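# Seat flat cable's loose end and close connector latch

## Task

Insert the loose end of the flat cable fully into the connector that is still empty and close that connector's latch, while the cable's opposite end stays seated and latched in the other connector.

## Robot and tools

Robot: two arms, left_arm and right_arm, each a six-joint arm ending in a parallel two-finger gripper with a wrist camera. The bases sit near scene (+0.030, +0.353, 0) m for left_arm and (+0.001, -0.317, 0) m for right_arm, each turned very slightly about z. The fingers point along the gripper's +z axis and separate along its y axis. end_effector_position is the spot between the finger pads, roughly 1 cm short of the tips.

Frames: the scene frame has its origin at table-top height midway between the nominal bases, +x out over the table, +z up, left_arm on the +y side (arm names do not match image left/right). Fixed cameras and the table use the scene frame. Every hand reading (end_effector_position in metres, end_effector_quat_wxyz), velocity, target and wrist-camera pose is in that arm's own base frame, and all offsets run along that arm's base axes, with rotations made about the Hand target's position. Printed poses may be off by a few centimetres, more at long reach.

execute_actions(actions, cameras): actions is a list of actions; each action is a table of up to 15 rows, one row per 1/30 s step, and a short table repeats its final row to fill 15 steps (0.5 s). Every row is one flat list of 14 numbers for both arms, each in [-1, 1]: left_arm dx, dy, dz, rx, ry, rz, opening, then right_arm in the same seven-slot order. dx..rz are an offset from that arm's Hand target as it was when the action began (not from the previous row); 1.0 equals 0.6 m or 180 degrees, and rx, ry, rz form a single rotation vector. A translation longer than 1.0 may be shortened along its direction. Repeating the same offset in a new action moves further. opening is absolute: +1 fully open (0.094 m), -1 closed. To re-request an arm's current Hand target send six zeros; a 0 in the opening slot is a real command, so resend the present opening to leave a gripper alone. An empty actions list returns images and fuller status. cameras: names to show, ["all"], or []; unknown names void the call.

move(target, speed, blend, opening_speed, grip_force, blocking, cameras): target is one 14-number row as above, or up to 15 such rows; every row is an offset from the same starting Hand targets, not from the prior row, in each arm's base axes, same scale. The gripper follows a straight line without avoiding obstacles or the other arm; route around an arm's own base rather than near it. speed is m/s, 0.002 to 2.9, default 0.25 (turning up to twice that in rad/s), one value or one per row. blend in metres rounds corners of a multi-row path; 0 stops at each. opening_speed is the rate of opening change per second on the -1..+1 scale, at least 0.2; use it to close gently. grip_force is newtons per pad, 10 to 50, one value or one per arm, and persists; below 50 fingers close slowly. blocking=false returns after about 0.5 s while motion continues. Results add a move: line such as done, off_target, moving, held or fault, plus limits (paced = pose clipped, held = steps withheld). done means at rest within 10 mm and 2 degrees. The whole move is capped at 10 s.

wait(seconds 0 to 10): lets time run with commands held; returns early if a running move ends. stop(): brakes a running move. zoom_image(camera, region [x0, y0, x1, y1] pixels, at most 504x504) enlarges part of the newest image of cam_high, cam_low, cam_face, cam_latch, cam_slot, cam_left_wrist or cam_right_wrist (each 672x504). read_manual(section) gives only licence text. finished_scene(scene) ends the current scene (give its number) irreversibly; the goal must hold without the robot.

Reading results: Hand target is the last commanded pose after clipping; next offsets count from it. The controller limits commanded orientation to 40 degrees from the measured one each step. Grippers often rest a few cm short of the target from friction and weight; a new command, even all zeros, re-requests it, and you can add the shortfall as an offset. grip_measured uses the opening scale; empty it reads slightly wide, on a hard part a bit narrow. Squeeze force rises about 1 N per 0.001 below first contact, then jumps to the force limit. Joint torques include gravity and offsets; joints 1 to 3 wrap at ±28 N m. Joint velocities may be omitted when all are at noise level. Step readings list some positions during actions only.

Caution: the flat cable and latch are delicate; approach slowly, close gently, and withdraw a target past the gripper to end a push. Avoid fast contact, hard presses, grippers or wrist cameras touching each other, strain on camera cables, and anything dropping or leaving the table. Watch for MOTOR HOT; at 90 C an arm folds and idles. Do not hold stretched-out or unreachable poses long.

Each tool is called after "Emit:" in YAML: its name, and indented under it one key for each argument.

## Session

Emit:
execute_actions:
  actions: []

Scene clock: 0.00 s.
left_arm: end_effector_position=(+0.3495, +0.0613, +0.2235) grip_measured=+1.000 end_effector_quat_wxyz=(+0.522, +0.090, +0.839, +0.125) | right_arm: end_effector_position=(+0.3323, +0.0201, +0.2882) grip_measured=+1.000 end_effector_quat_wxyz=(+0.638, -0.172, +0.733, -0.164)
Joint positions: left_arm=[0.207 0.994 0.713 -0.158 0.071 0.375 0.094] | right_arm=[0.147 0.789 0.611 0.043 0.167 -0.46 0.094]
Joint velocities: within noise
Joint torques (N m): no reading
Heat: left arm: 37 °C; right arm: 37 °C.
Hand target: left_arm +0.3501, +0.0611, +0.2313; +0.530, +0.089, +0.834, +0.127 | right_arm +0.3312, +0.0199, +0.2901; +0.638, -0.171, +0.733, -0.163
Tool commands: left_gripper/opening=+1.0 right_gripper/opening=+1.0

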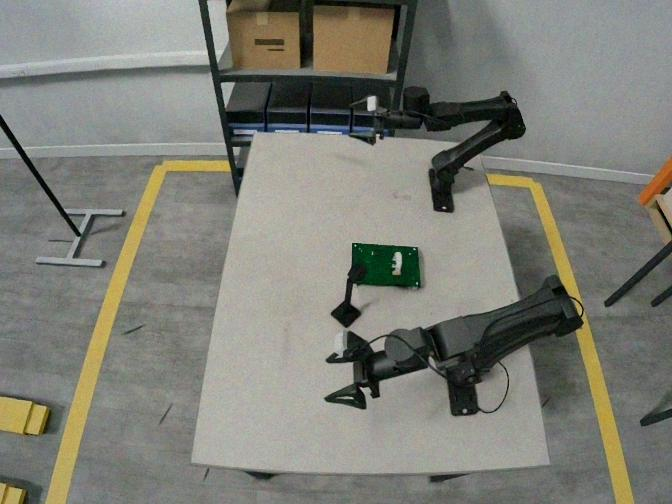

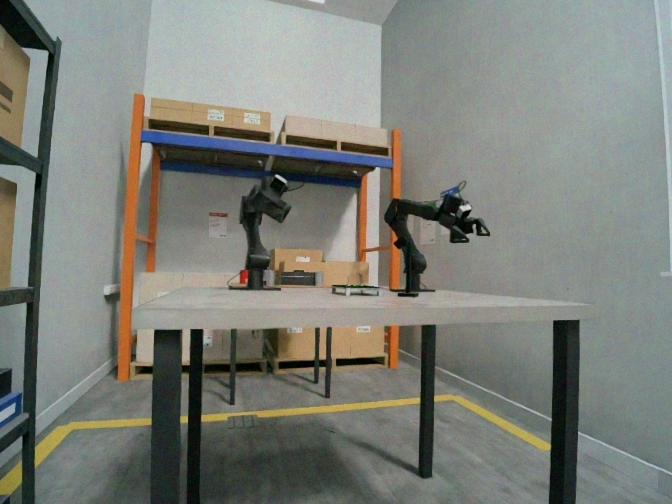

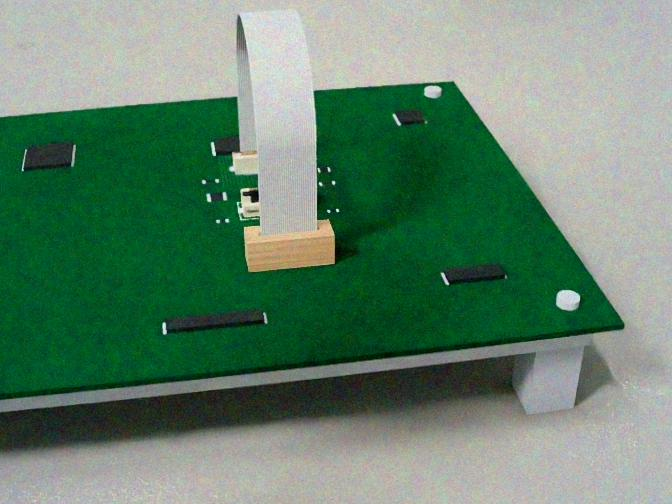

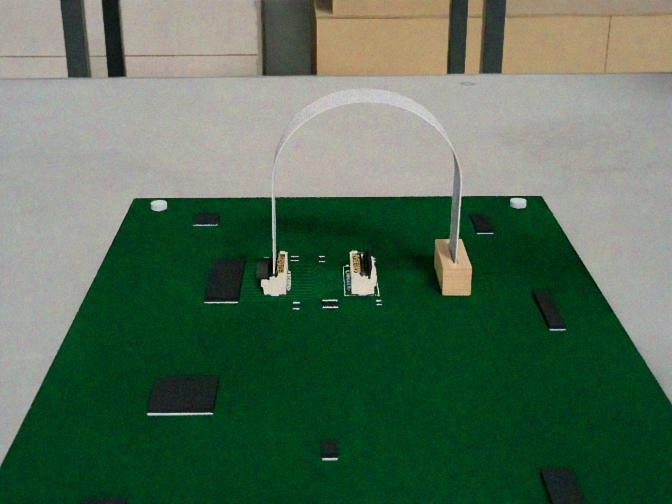

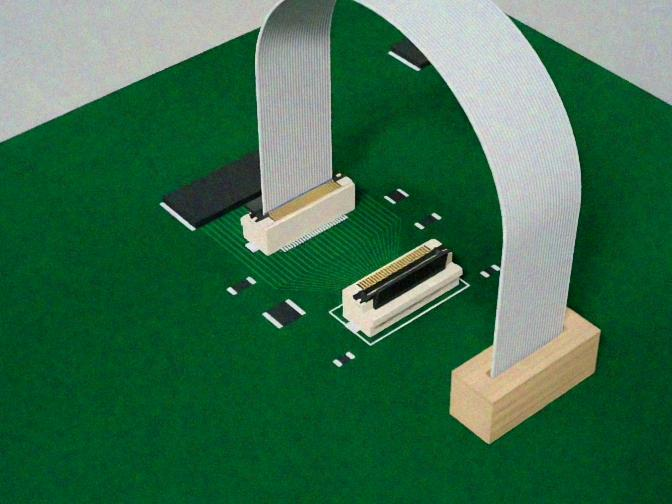

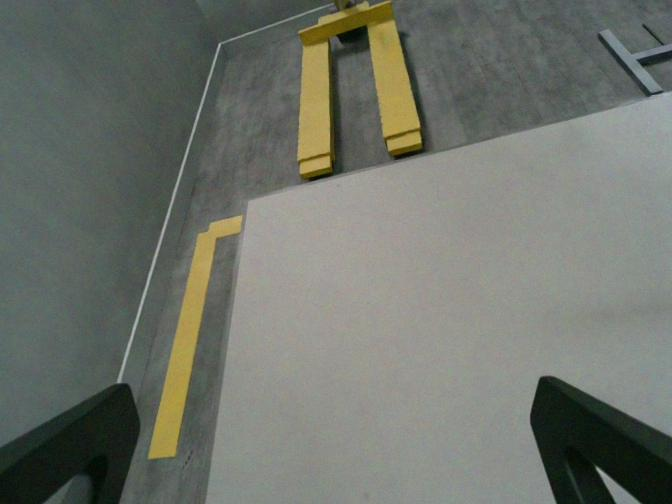

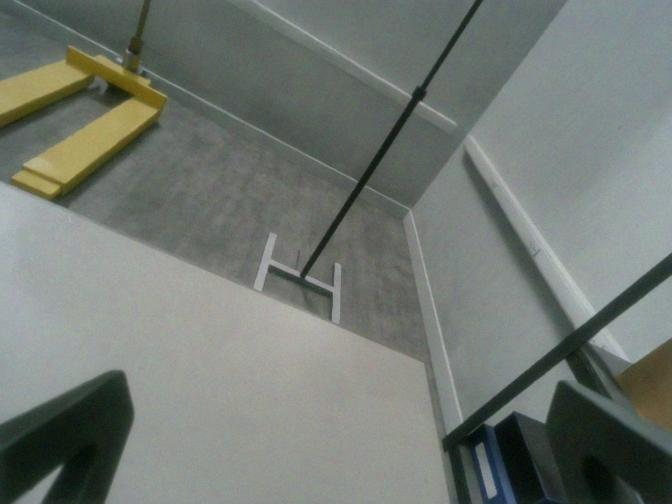

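Emit:
zoom_image:
  camera: "cam_high"
  region: [310, 220, 450, 340]

Emit:
zoom_image:
  camera: "cam_slot"
  region: [320, 220, 620, 450]

Emit:
zoom_image:
  camera: "cam_latch"
  region: [240, 220, 500, 320]

Emit:
zoom_image:
  camera: "cam_slot"
  region: [230, 150, 430, 280]

Emit:
zoom_image:
  camera: "cam_face"
  region: [190, 120, 370, 290]

Emit:
zoom_image:
  camera: "cam_low"
  region: [210, 160, 510, 320]

Scaled by 3.600 from the camera's 672x504 image, which has a finer 960x720 frame.

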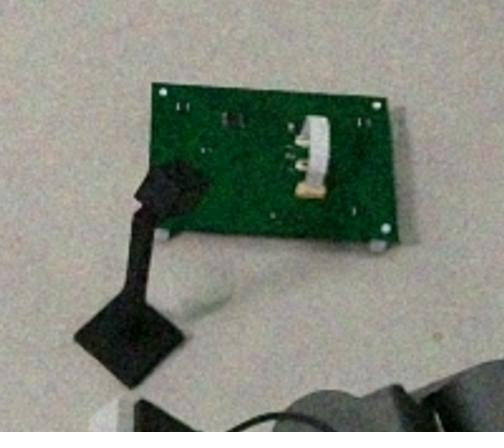

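Scaled by 1.680 from the camera's 672x504 image, which has a finer 960x720 frame.

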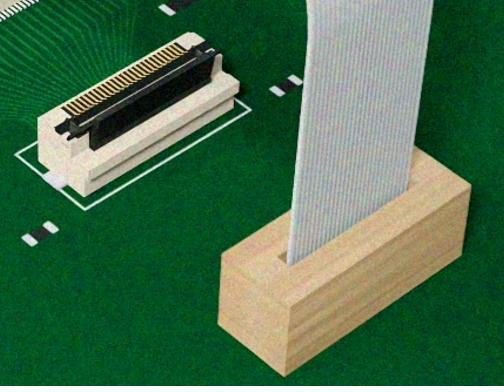

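Scaled by 1.938 from the camera's 672x504 image, which has a finer 960x720 frame.

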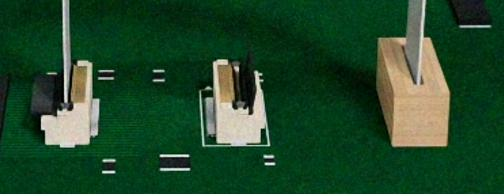

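Scaled by 2.520 from the camera's 672x504 image, which has a finer 960x720 frame.

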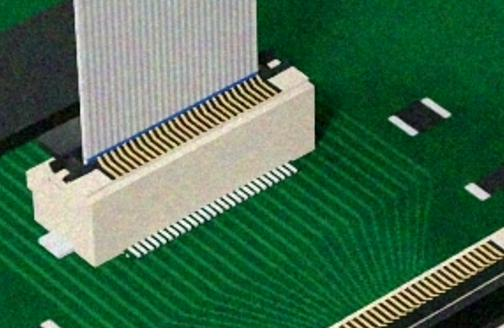

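Scaled by 2.800 from the camera's 672x504 image, which has a finer 960x720 frame.

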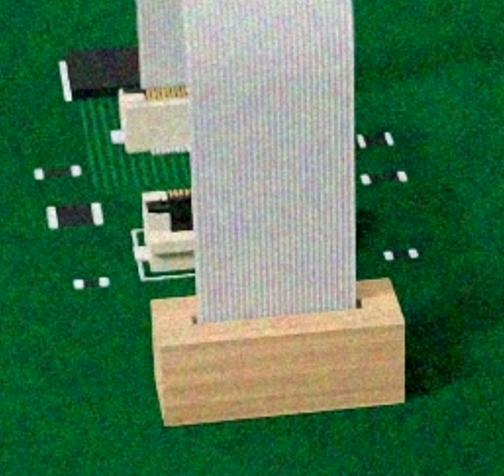

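Scaled by 1.680 from the camera's 672x504 image, which has a finer 960x720 frame.

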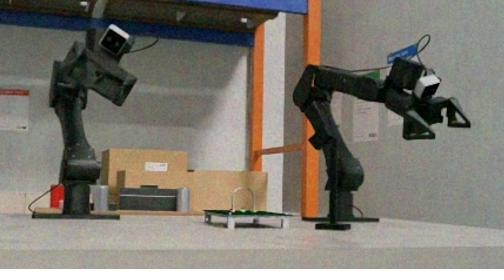

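Emit:
zoom_image:
  camera: "cam_low"
  region: [320, 190, 440, 310]

Emit:
zoom_image:
  camera: "cam_high"
  region: [340, 230, 430, 300]

Emit:
zoom_image:
  camera: "cam_latch"
  region: [330, 230, 400, 310]

Emit:
zoom_image:
  camera: "cam_latch"
  region: [240, 230, 310, 310]

Emit:
zoom_image:
  camera: "cam_slot"
  region: [330, 230, 480, 350]

Scaled by 4.200 from the camera's 672x504 image, which has a finer 960x720 frame.

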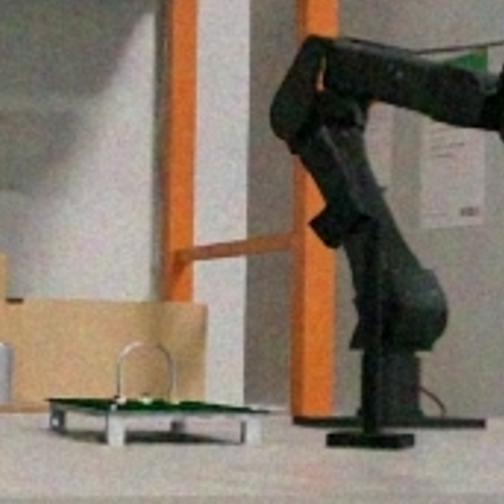

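Scaled by 5.600 from the camera's 672x504 image, which has a finer 960x720 frame.

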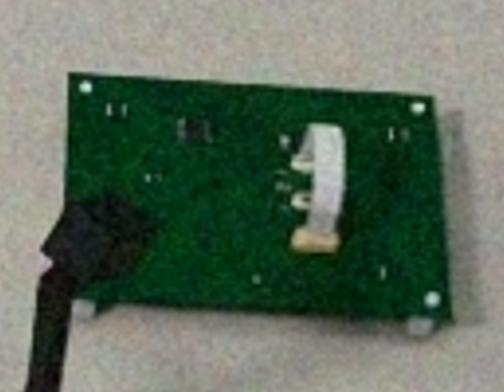

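Scaled by 6.300 from the camera's 672x504 image, which has a finer 960x720 frame.

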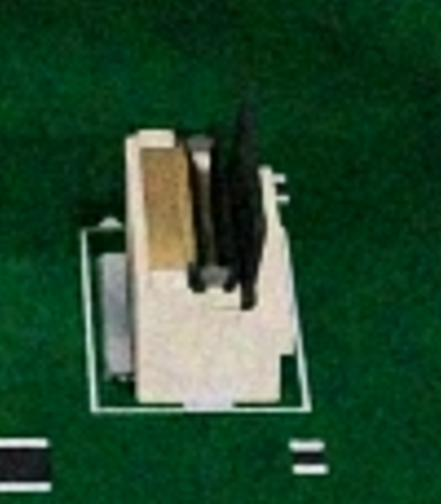

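Scaled by 6.300 from the camera's 672x504 image, which has a finer 960x720 frame.

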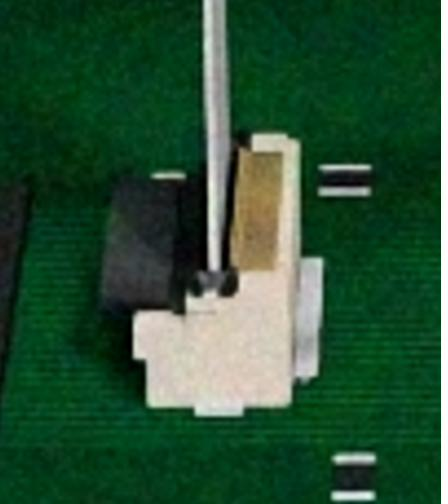

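Scaled by 3.360 from the camera's 672x504 image, which has a finer 960x720 frame.

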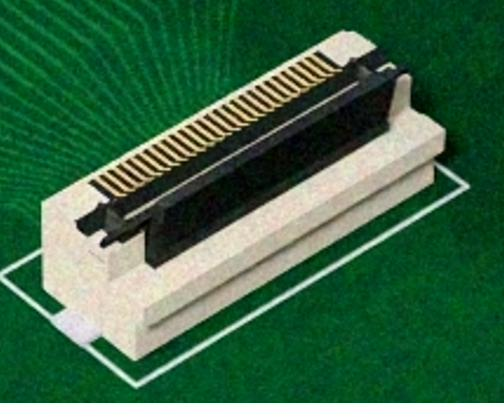

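Emit:
move:
  target: [0,0,0,0,0,0,1, -0.348,0.417,-0.15,0.1408,0.1764,-0.0481,1]
  cameras: ["cam_high","cam_right_wrist","cam_latch"]

Scene clock: 336.43 s.
left_arm: end_effector_position=(+0.3495, +0.0613, +0.2235) grip_measured=+1.000 end_effector_quat_wxyz=(+0.522, +0.090, +0.839, +0.125) | right_arm: end_effector_position=(+0.1217, +0.2670, +0.1952) grip_measured=+1.000 end_effector_quat_wxyz=(+0.420, -0.015, +0.907, +0.005)
Joint positions: left_arm=[0.207 0.994 0.713 -0.158 0.071 0.375 0.094] | right_arm=[1.627 1.547 1.305 -1.361 0.867 1.608 0.094]
Joint torques (N m): left_arm=[-0.02 -3.12 6.9 1.89 0.02 -0.04] | right_arm=[-0.09 -4.72 10.02 0.15 0.5 0.07]
Heat: left arm: 43 °C; right arm: 39 °C.
Hand target: left_arm +0.3501, +0.0611, +0.2313; +0.530, +0.089, +0.834, +0.127 | right_arm +0.1224, +0.2701, +0.2001; +0.423, -0.012, +0.906, +0.005
Off the commanded pose: left_arm 0.008 m, 1 deg | right_arm 0.006 m, 1 deg.
move: done
Images, in order (width x height): cam_high 672x504, cam_latch 672x504, cam_right_wrist 672x504.

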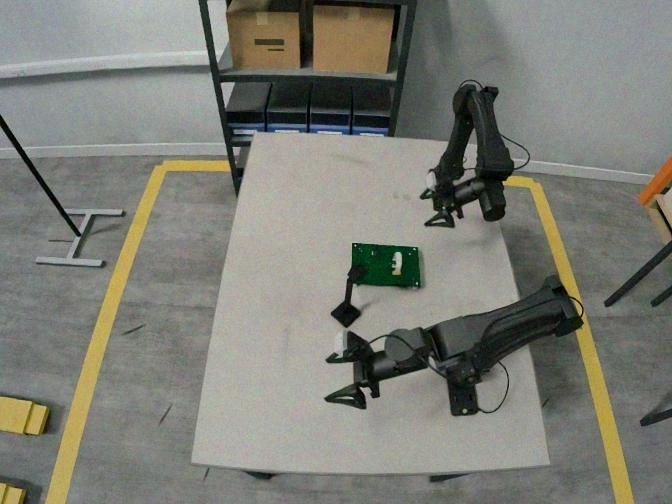

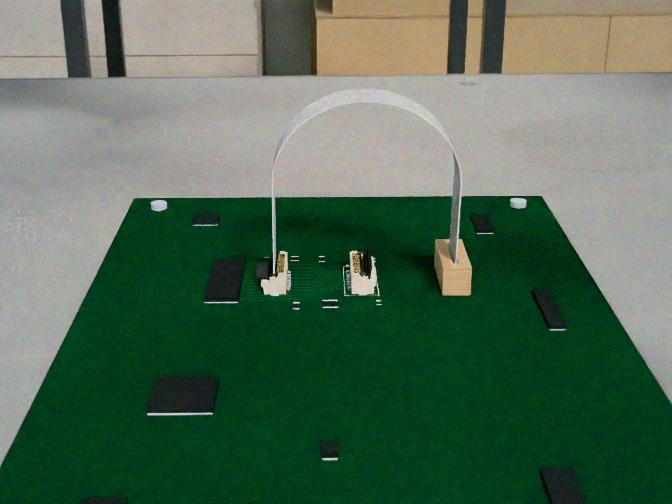

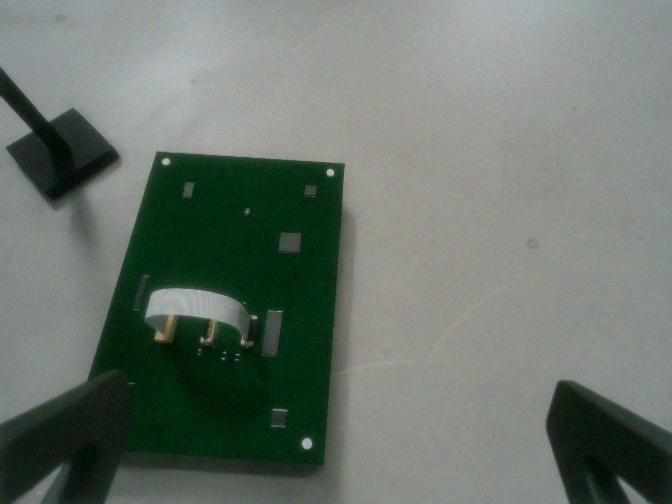

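Emit:
move:
  target: [0,0,0,0,0,0,1, -0.0048,0.1672,-0.1835,0.0033,-0.1278,0,1]
  cameras: ["cam_right_wrist","cam_latch","cam_face"]

Scene clock: 380.27 s.
left_arm: end_effector_position=(+0.3495, +0.0613, +0.2235) grip_measured=+1.000 end_effector_quat_wxyz=(+0.522, +0.090, +0.839, +0.125) | right_arm: end_effector_position=(+0.1193, +0.3653, +0.0890) grip_measured=+1.000 end_effector_quat_wxyz=(+0.586, -0.008, +0.810, +0.007)
Joint positions: left_arm=[0.207 0.994 0.713 -0.158 0.071 0.375 0.094] | right_arm=[1.711 2.174 1.417 -1.156 1.232 1.934 0.094]
Joint torques (N m): left_arm=[-0.02 -3.14 6.89 1.89 0.02 -0.03] | right_arm=[-0.02 -8.83 7.98 -0.29 0.71 0.1]
Heat: left arm: 43 °C; right arm: 38 °C.
Hand target: left_arm +0.3501, +0.0611, +0.2313; +0.530, +0.089, +0.834, +0.127 | right_arm +0.1195, +0.3704, +0.0900; +0.595, -0.011, +0.803, +0.007
Off the commanded pose: left_arm 0.008 m, 1 deg | right_arm 0.005 m, 1 deg.
move: done
Images, in order (width x height): cam_face 672x504, cam_latch 672x504, cam_right_wrist 672x504.

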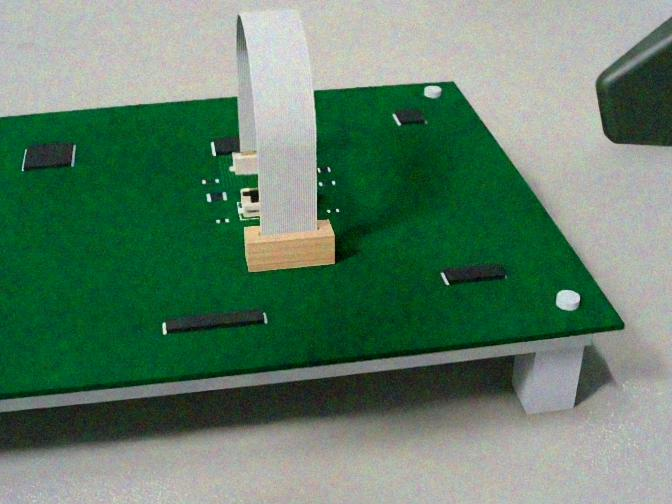

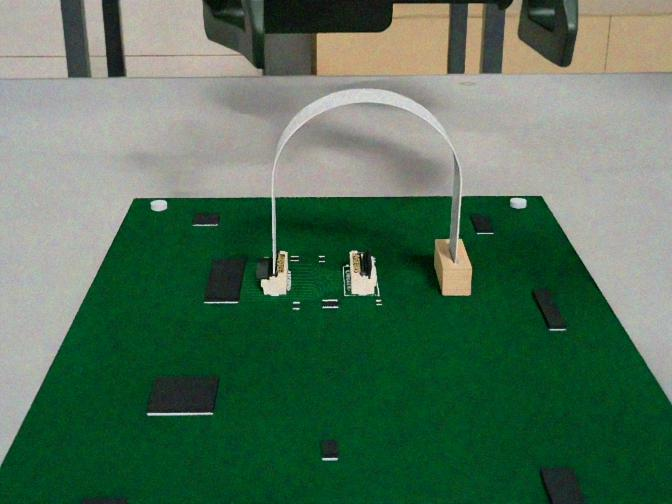

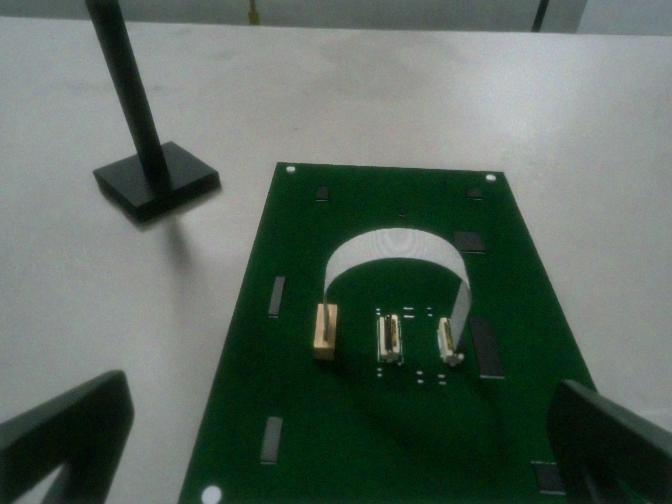

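Emit:
move:
  target: [0,0,0,0,0,0,1, 0.0337,0.0077,-0.0567,0,0,-0.0139,-0.6]
  cameras: ["cam_right_wrist","cam_latch","cam_face","cam_slot"]

Scene clock: 449.93 s.
left_arm: end_effector_position=(+0.3495, +0.0613, +0.2235) grip_measured=+1.000 end_effector_quat_wxyz=(+0.522, +0.090, +0.839, +0.125) | right_arm: end_effector_position=(+0.1386, +0.3677, +0.0556) grip_measured=-0.598 end_effector_quat_wxyz=(+0.588, +0.007, +0.809, -0.013)
Joint positions: left_arm=[0.207 0.994 0.713 -0.158 0.071 0.375 0.094] | right_arm=[1.656 2.271 1.428 -1.067 1.237 1.916 0.019]
Joint torques (N m): left_arm=[-0.01 -3.15 6.89 1.89 0.02 -0.04] | right_arm=[-0.21 -9.8 7.58 -0.08 0.72 -0.01]
Heat: left arm: 43 °C; right arm: 38 °C.
Hand target: left_arm +0.3501, +0.0611, +0.2313; +0.530, +0.089, +0.834, +0.127 | right_arm +0.1397, +0.3751, +0.0560; +0.595, +0.007, +0.803, -0.006
Off the commanded pose: left_arm 0.008 m, 1 deg | right_arm 0.007 m, 1 deg.
move: done
Images, in order (width x height): cam_face 672x504, cam_latch 672x504, cam_slot 672x504, cam_right_wrist 672x504.

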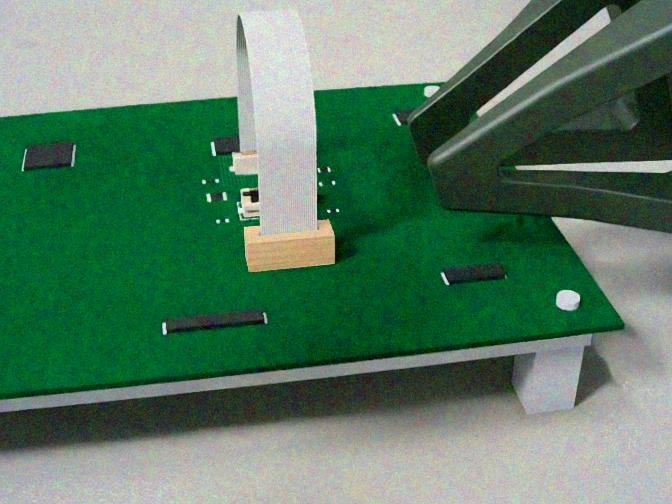

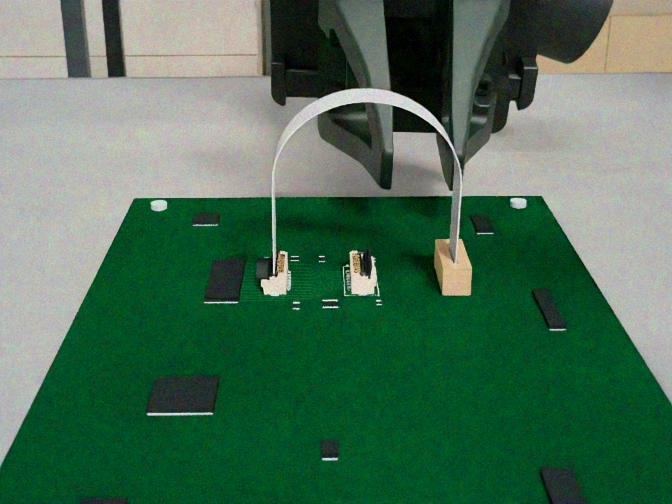

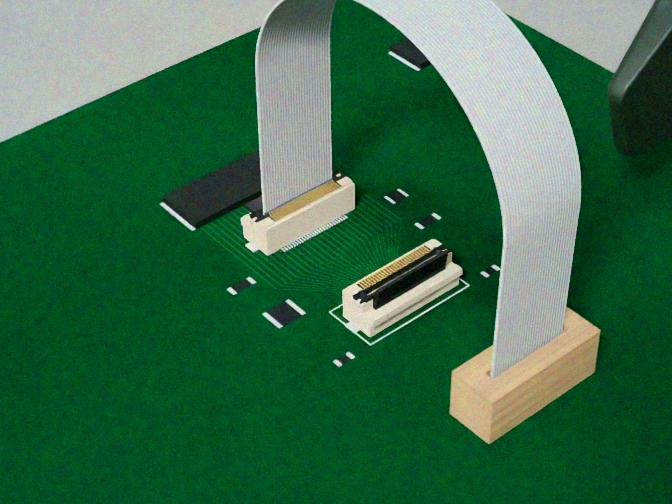

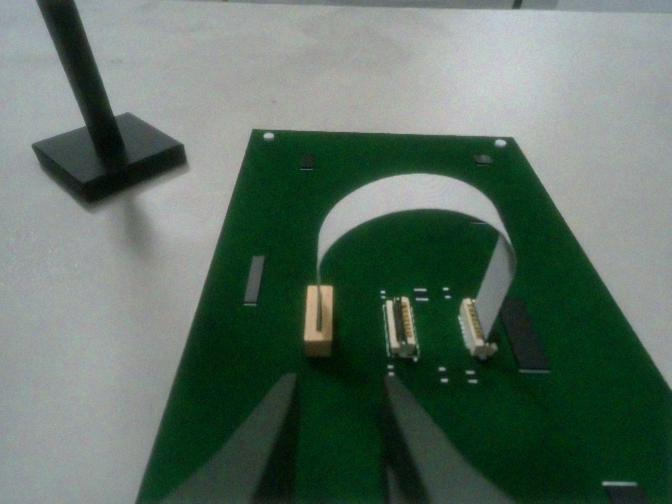

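Emit:
move:
  target: [0,0,0,0,0,0,1, 0.0368,0.0068,0,0.004,0,-0.0083,-0.6]
  cameras: ["cam_right_wrist","cam_latch","cam_face","cam_slot"]

Scene clock: 493.53 s.
left_arm: end_effector_position=(+0.3495, +0.0613, +0.2235) grip_measured=+1.000 end_effector_quat_wxyz=(+0.522, +0.090, +0.839, +0.125) | right_arm: end_effector_position=(+0.1606, +0.3724, +0.0532) grip_measured=-0.598 end_effector_quat_wxyz=(+0.587, +0.020, +0.809, -0.016)
Joint positions: left_arm=[0.207 0.994 0.713 -0.158 0.071 0.375 0.094] | right_arm=[1.596 2.271 1.428 -0.96 1.246 1.813 0.019]
Joint torques (N m): left_arm=[-0.01 -3.14 6.89 1.88 0.02 -0.04] | right_arm=[-0.09 -10.52 7.62 0.11 0.73 -0.06]
Heat: left arm: 43 °C; right arm: 37 °C.
Hand target: left_arm +0.3501, +0.0611, +0.2313; +0.530, +0.089, +0.834, +0.127 | right_arm +0.1618, +0.3792, +0.0560; +0.595, +0.021, +0.803, -0.008
Off the commanded pose: left_arm 0.008 m, 1 deg | right_arm 0.007 m, 1 deg.
move: done
Images, in order (width x height): cam_face 672x504, cam_latch 672x504, cam_slot 672x504, cam_right_wrist 672x504.

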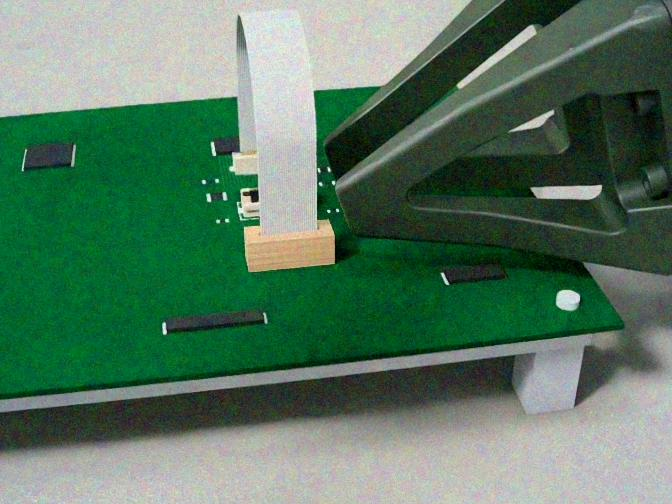

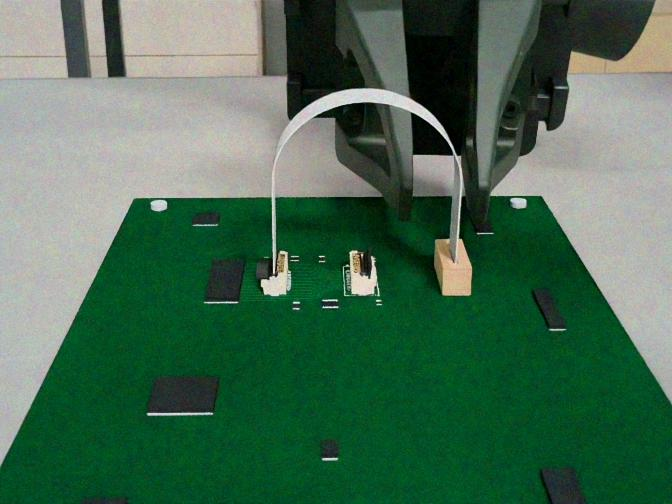

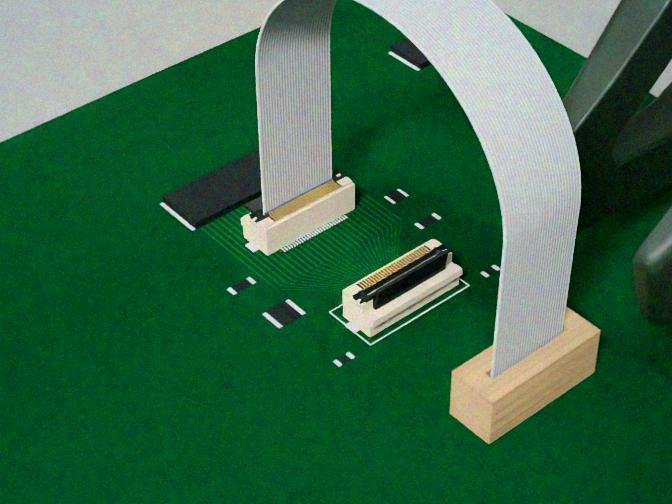

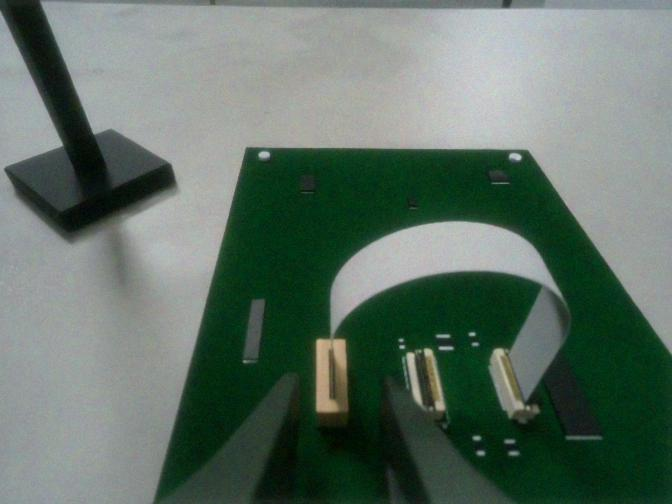

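Emit:
move:
  target:
    - [0,0,0,0,0,0,1, 0,0.0033,0.0105,0,0,-0.002,-0.6]
    - [0,0,0,0,0,0,1, 0.0317,0.0017,0.0115,0,0,-0.002,-0.6]
  cameras: ["cam_right_wrist","cam_latch","cam_face","cam_slot"]
  speed: 0.1
  blend: [0.002,0]

Scene clock: 526.90 s.
left_arm: end_effector_position=(+0.3495, +0.0613, +0.2235) grip_measured=+1.000 end_effector_quat_wxyz=(+0.522, +0.090, +0.839, +0.125) | right_arm: end_effector_position=(+0.1795, +0.3820, +0.0526) grip_measured=-0.598 end_effector_quat_wxyz=(+0.587, +0.021, +0.809, -0.017)
Joint positions: left_arm=[0.207 0.994 0.713 -0.158 0.071 0.375 0.094] | right_arm=[1.547 2.271 1.433 -0.83 1.253 1.67 0.019]
Joint torques (N m): left_arm=[-0.02 -3.14 6.89 1.89 0.02 -0.04] | right_arm=[0.03 -14.37 4.36 0.36 0.76 -0.06]
Heat: left arm: 43 °C; right arm: 37 °C.
Hand target: left_arm +0.3501, +0.0611, +0.2313; +0.530, +0.089, +0.834, +0.127 | right_arm +0.1808, +0.3802, +0.0629; +0.595, +0.024, +0.803, -0.010
Off the commanded pose: left_arm 0.008 m, 1 deg | right_arm 0.011 m, 1 deg.
move: off_target (right_arm)
Images, in order (width x height): cam_face 672x504, cam_latch 672x504, cam_slot 672x504, cam_right_wrist 672x504.

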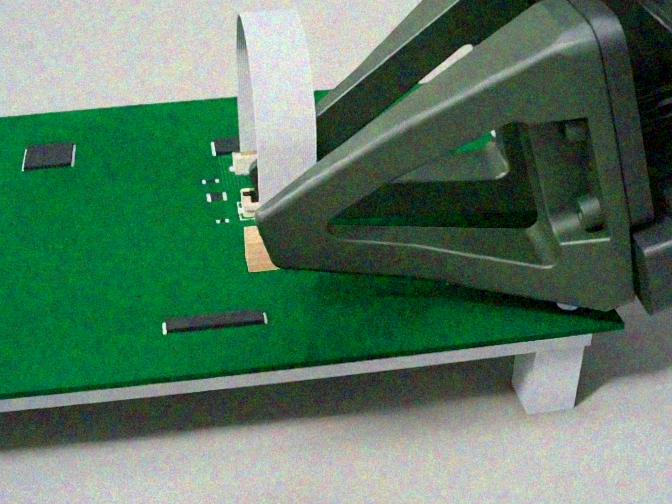

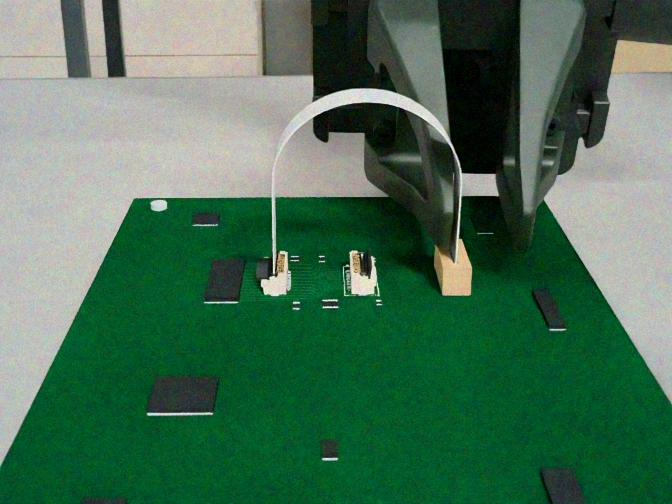

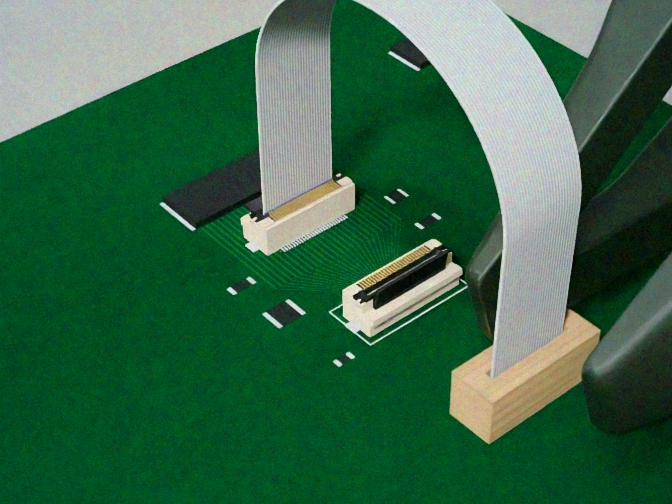

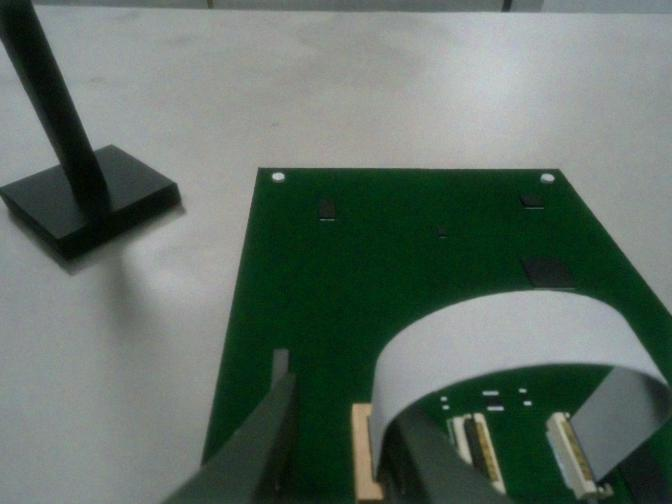

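Emit:
move:
  target: [0,0,0,0,0,0,1, -0.04,-0.0,0.02,0,0,0,-0.6]
  speed: 0.15

Scene clock: 547.87 s.
left_arm: end_effector_position=(+0.3495, +0.0613, +0.2235) grip_measured=+1.000 end_effector_quat_wxyz=(+0.522, +0.090, +0.839, +0.125) | right_arm: end_effector_position=(+0.1565, +0.3748, +0.0657) grip_measured=-0.598 end_effector_quat_wxyz=(+0.591, +0.016, +0.806, -0.020)
Joint positions: left_arm=[0.207 0.994 0.713 -0.158 0.071 0.375 0.094] | right_arm=[1.608 2.271 1.474 -1.057 1.253 1.854 0.019]
Joint torques (N m): left_arm=[-0.02 -3.12 6.89 1.89 0.02 -0.04] | right_arm=[0.05 -12.31 8.08 -0.21 0.64 0.05]
Heat: left arm: 43 °C; right arm: 38 °C.
Hand target: left_arm +0.3501, +0.0611, +0.2313; +0.530, +0.089, +0.834, +0.127 | right_arm +0.1567, +0.3802, +0.0749; +0.595, +0.024, +0.803, -0.010
Off the commanded pose: left_arm 0.008 m, 1 deg | right_arm 0.011 m, 2 deg.
move: off_target (right_arm)

Emit:
move:
  target: [0,0,0,0,0,0,1, 0.007,-0.0022,-0.0087,0,0,0,-0.6]
  speed: 0.15
  cameras: ["cam_right_wrist","cam_face"]

Scene clock: 561.07 s.
left_arm: end_effector_position=(+0.3495, +0.0613, +0.2235) grip_measured=+1.000 end_effector_quat_wxyz=(+0.522, +0.090, +0.839, +0.125) | right_arm: end_effector_position=(+0.1580, +0.3771, +0.0649) grip_measured=-0.598 end_effector_quat_wxyz=(+0.590, +0.019, +0.807, -0.016)
Joint positions: left_arm=[0.207 0.994 0.713 -0.158 0.071 0.375 0.094] | right_arm=[1.604 2.271 1.474 -1.032 1.253 1.838 0.019]
Joint torques (N m): left_arm=[-0.02 -3.12 6.9 1.89 0.01 -0.04] | right_arm=[-0.64 -12.42 5.96 0.08 0.67 -0.07]
Heat: left arm: 43 °C; right arm: 38 °C.
Hand target: left_arm +0.3501, +0.0611, +0.2313; +0.530, +0.089, +0.834, +0.127 | right_arm +0.1610, +0.3789, +0.0697; +0.595, +0.024, +0.803, -0.010
Off the commanded pose: left_arm 0.008 m, 1 deg | right_arm 0.006 m, 1 deg.
move: done
Images, in order (width x height): cam_face 672x504, cam_right_wrist 672x504.

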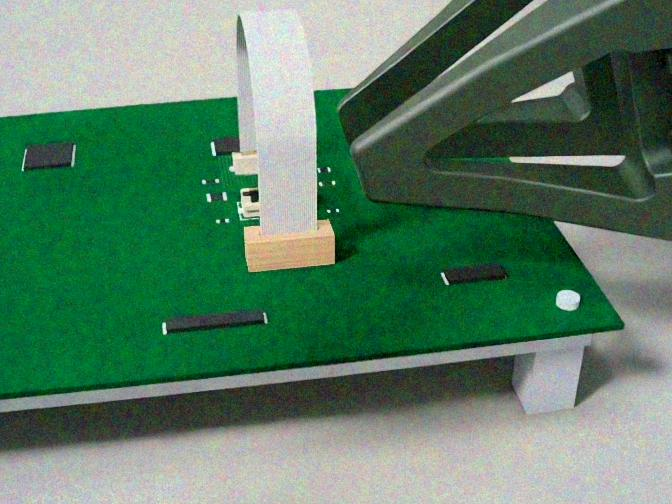

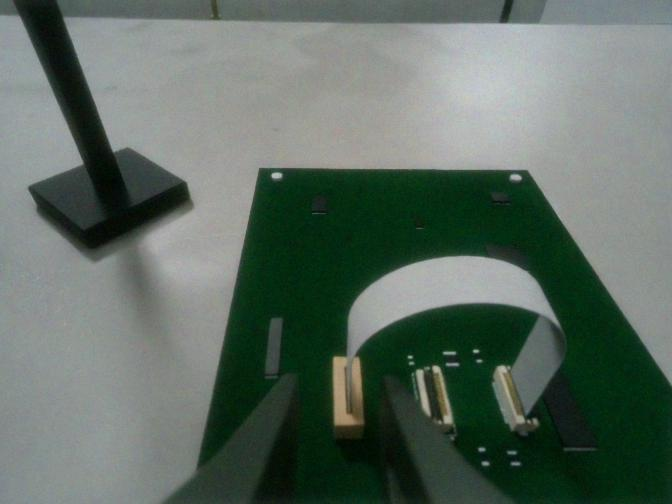

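Emit:
move:
  target: [0,0,0,0,0,0,1, 0.0167,-0.006,-0.008,0,0,0,-0.6]
  speed: 0.1

Emit:
move:
  target: [0,0,0,0,0,0,1, 0.01,-0.001,-0.001,0,0,0,-0.6]
  speed: 0.1
  cameras: ["cam_right_wrist","cam_face","cam_latch"]

Scene clock: 577.67 s.
left_arm: end_effector_position=(+0.3495, +0.0613, +0.2235) grip_measured=+1.000 end_effector_quat_wxyz=(+0.522, +0.090, +0.839, +0.125) | right_arm: end_effector_position=(+0.1686, +0.3772, +0.0550) grip_measured=-0.598 end_effector_quat_wxyz=(+0.588, +0.020, +0.808, -0.017)
Joint positions: left_arm=[0.207 0.994 0.713 -0.158 0.071 0.375 0.094] | right_arm=[1.575 2.271 1.438 -0.918 1.253 1.755 0.019]
Joint torques (N m): left_arm=[-0.01 -3.14 6.9 1.89 0.01 -0.04] | right_arm=[-0.31 -14.28 4.03 0.26 0.74 -0.09]
Heat: left arm: 43 °C; right arm: 38 °C.
Hand target: left_arm +0.3501, +0.0611, +0.2313; +0.530, +0.089, +0.834, +0.127 | right_arm +0.1710, +0.3752, +0.0648; +0.595, +0.024, +0.803, -0.010
Off the commanded pose: left_arm 0.008 m, 1 deg | right_arm 0.010 m, 1 deg.
move: done

Scene clock: 578.73 s.
left_arm: end_effector_position=(+0.3495, +0.0613, +0.2235) grip_measured=+1.000 end_effector_quat_wxyz=(+0.522, +0.090, +0.839, +0.125) | right_arm: end_effector_position=(+0.1744, +0.3770, +0.0539) grip_measured=-0.598 end_effector_quat_wxyz=(+0.587, +0.020, +0.809, -0.017)
Joint positions: left_arm=[0.207 0.994 0.713 -0.158 0.071 0.375 0.094] | right_arm=[1.56 2.259 1.416 -0.857 1.253 1.703 0.019]
Joint torques (N m): left_arm=[-0.01 -3.12 6.89 1.89 0.02 -0.05] | right_arm=[-0.46 -14.45 4.14 0.28 0.76 -0.07]
Heat: left arm: 43 °C; right arm: 38 °C.
Hand target: left_arm +0.3501, +0.0611, +0.2313; +0.530, +0.089, +0.834, +0.127 | right_arm +0.1771, +0.3746, +0.0644; +0.595, +0.024, +0.803, -0.010
Off the commanded pose: left_arm 0.008 m, 1 deg | right_arm 0.011 m, 1 deg.
move: off_target (right_arm)
Images, in order (width x height): cam_face 672x504, cam_latch 672x504, cam_right_wrist 672x504.

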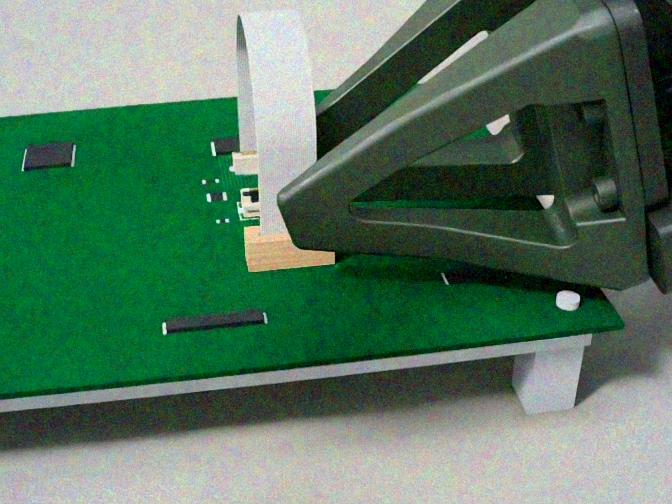

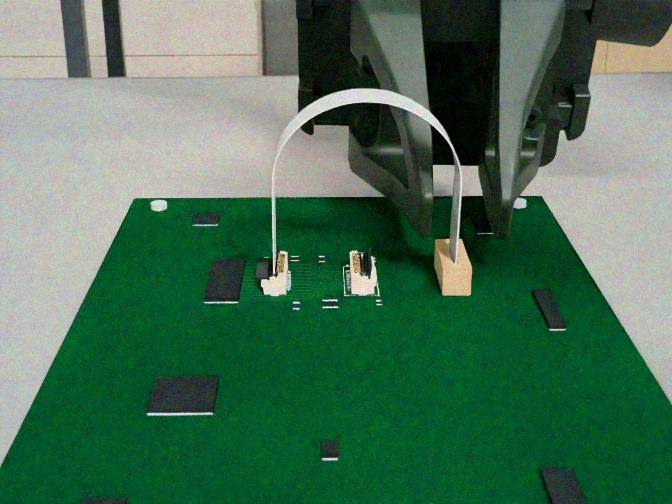

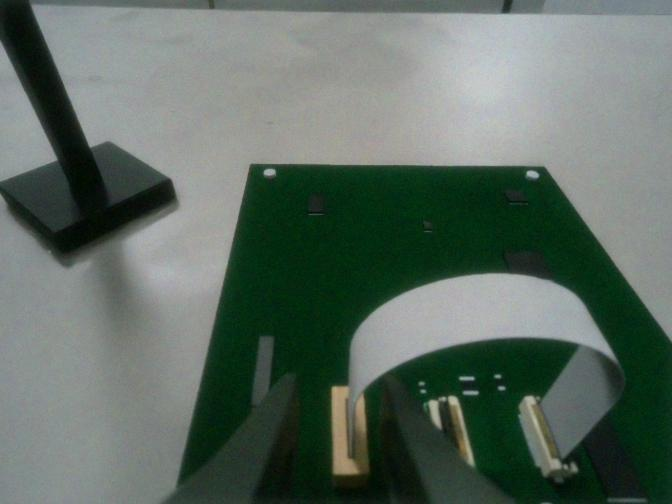

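Emit:
move:
  target: [0,0,0,0,0,0,1, 0.0,-0.005,0.0133,0,0,0,-0.6]
  speed: 0.1

Scene clock: 587.47 s.
left_arm: end_effector_position=(+0.3495, +0.0613, +0.2235) grip_measured=+1.000 end_effector_quat_wxyz=(+0.522, +0.090, +0.839, +0.125) | right_arm: end_effector_position=(+0.1743, +0.3762, +0.0625) grip_measured=-0.598 end_effector_quat_wxyz=(+0.587, +0.024, +0.809, -0.010)
Joint positions: left_arm=[0.207 0.994 0.713 -0.158 0.071 0.375 0.094] | right_arm=[1.56 2.23 1.406 -0.856 1.253 1.699 0.019]
Joint torques (N m): left_arm=[-0.01 -3.12 6.9 1.89 0.02 -0.04] | right_arm=[-0.49 -14.01 4.33 0.18 0.75 -0.04]
Heat: left arm: 43 °C; right arm: 38 °C.
Hand target: left_arm +0.3501, +0.0611, +0.2313; +0.530, +0.089, +0.834, +0.127 | right_arm +0.1771, +0.3716, +0.0723; +0.595, +0.024, +0.803, -0.010
Off the commanded pose: left_arm 0.008 m, 1 deg | right_arm 0.011 m, 1 deg.
move: off_target (right_arm)

Emit:
move:
  target: [0,0,0,0,0,0,1, 0.0083,-0.005,-0.001,0,0,0,-0.6]
  speed: 0.1
  cameras: ["cam_right_wrist","cam_face","cam_latch","cam_slot"]

Scene clock: 597.60 s.
left_arm: end_effector_position=(+0.3495, +0.0613, +0.2235) grip_measured=+1.000 end_effector_quat_wxyz=(+0.522, +0.090, +0.839, +0.125) | right_arm: end_effector_position=(+0.1792, +0.3715, +0.0614) grip_measured=-0.598 end_effector_quat_wxyz=(+0.587, +0.019, +0.809, -0.016)
Joint positions: left_arm=[0.207 0.994 0.713 -0.158 0.071 0.375 0.094] | right_arm=[1.547 2.214 1.374 -0.816 1.253 1.657 0.019]
Joint torques (N m): left_arm=[-0.01 -3.14 6.87 1.89 0.02 -0.04] | right_arm=[-0.46 -14.09 4.14 0.33 0.76 -0.07]
Heat: left arm: 43 °C; right arm: 38 °C.
Hand target: left_arm +0.3501, +0.0611, +0.2313; +0.530, +0.089, +0.834, +0.127 | right_arm +0.1820, +0.3687, +0.0717; +0.595, +0.024, +0.803, -0.010
Off the commanded pose: left_arm 0.008 m, 1 deg | right_arm 0.011 m, 1 deg.
move: off_target (right_arm)
Images, in order (width x height): cam_face 672x504, cam_latch 672x504, cam_slot 672x504, cam_right_wrist 672x504.

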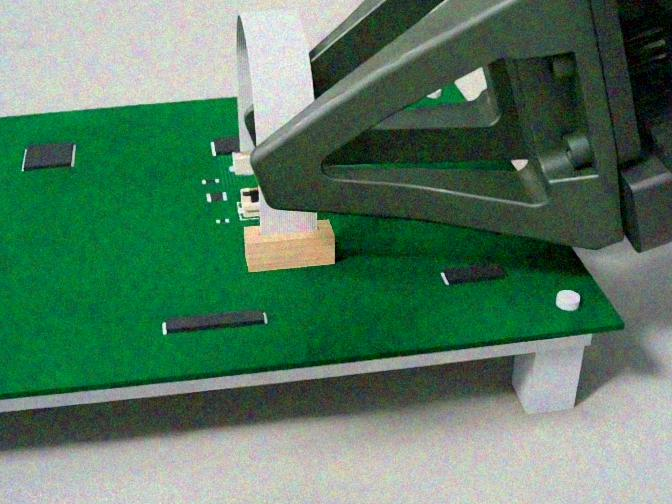

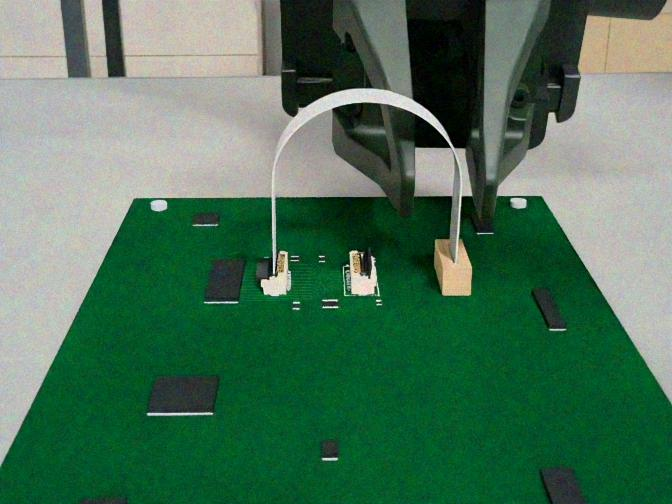

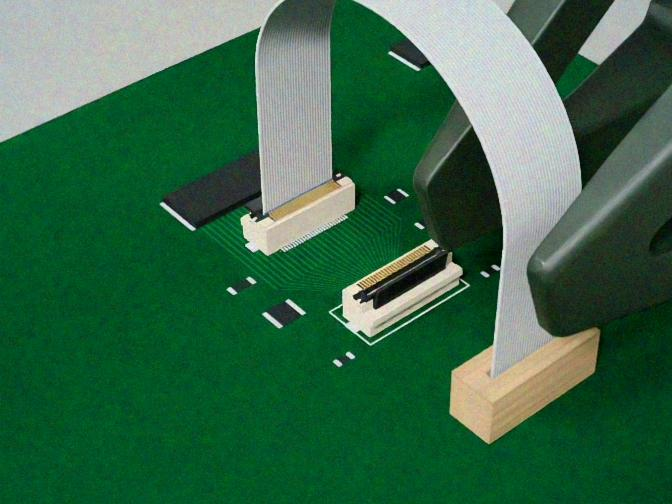

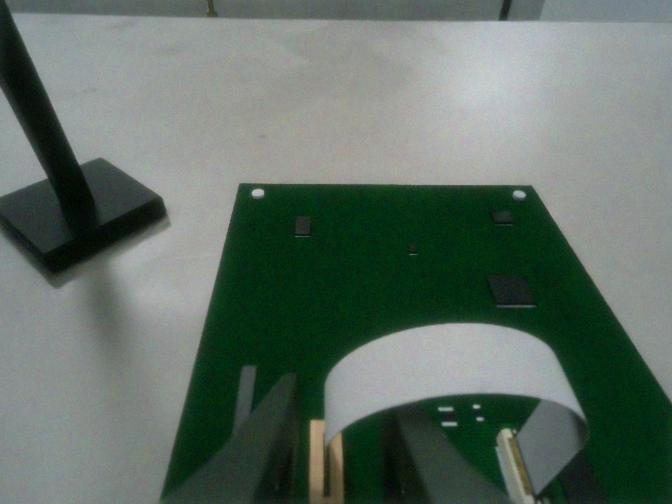

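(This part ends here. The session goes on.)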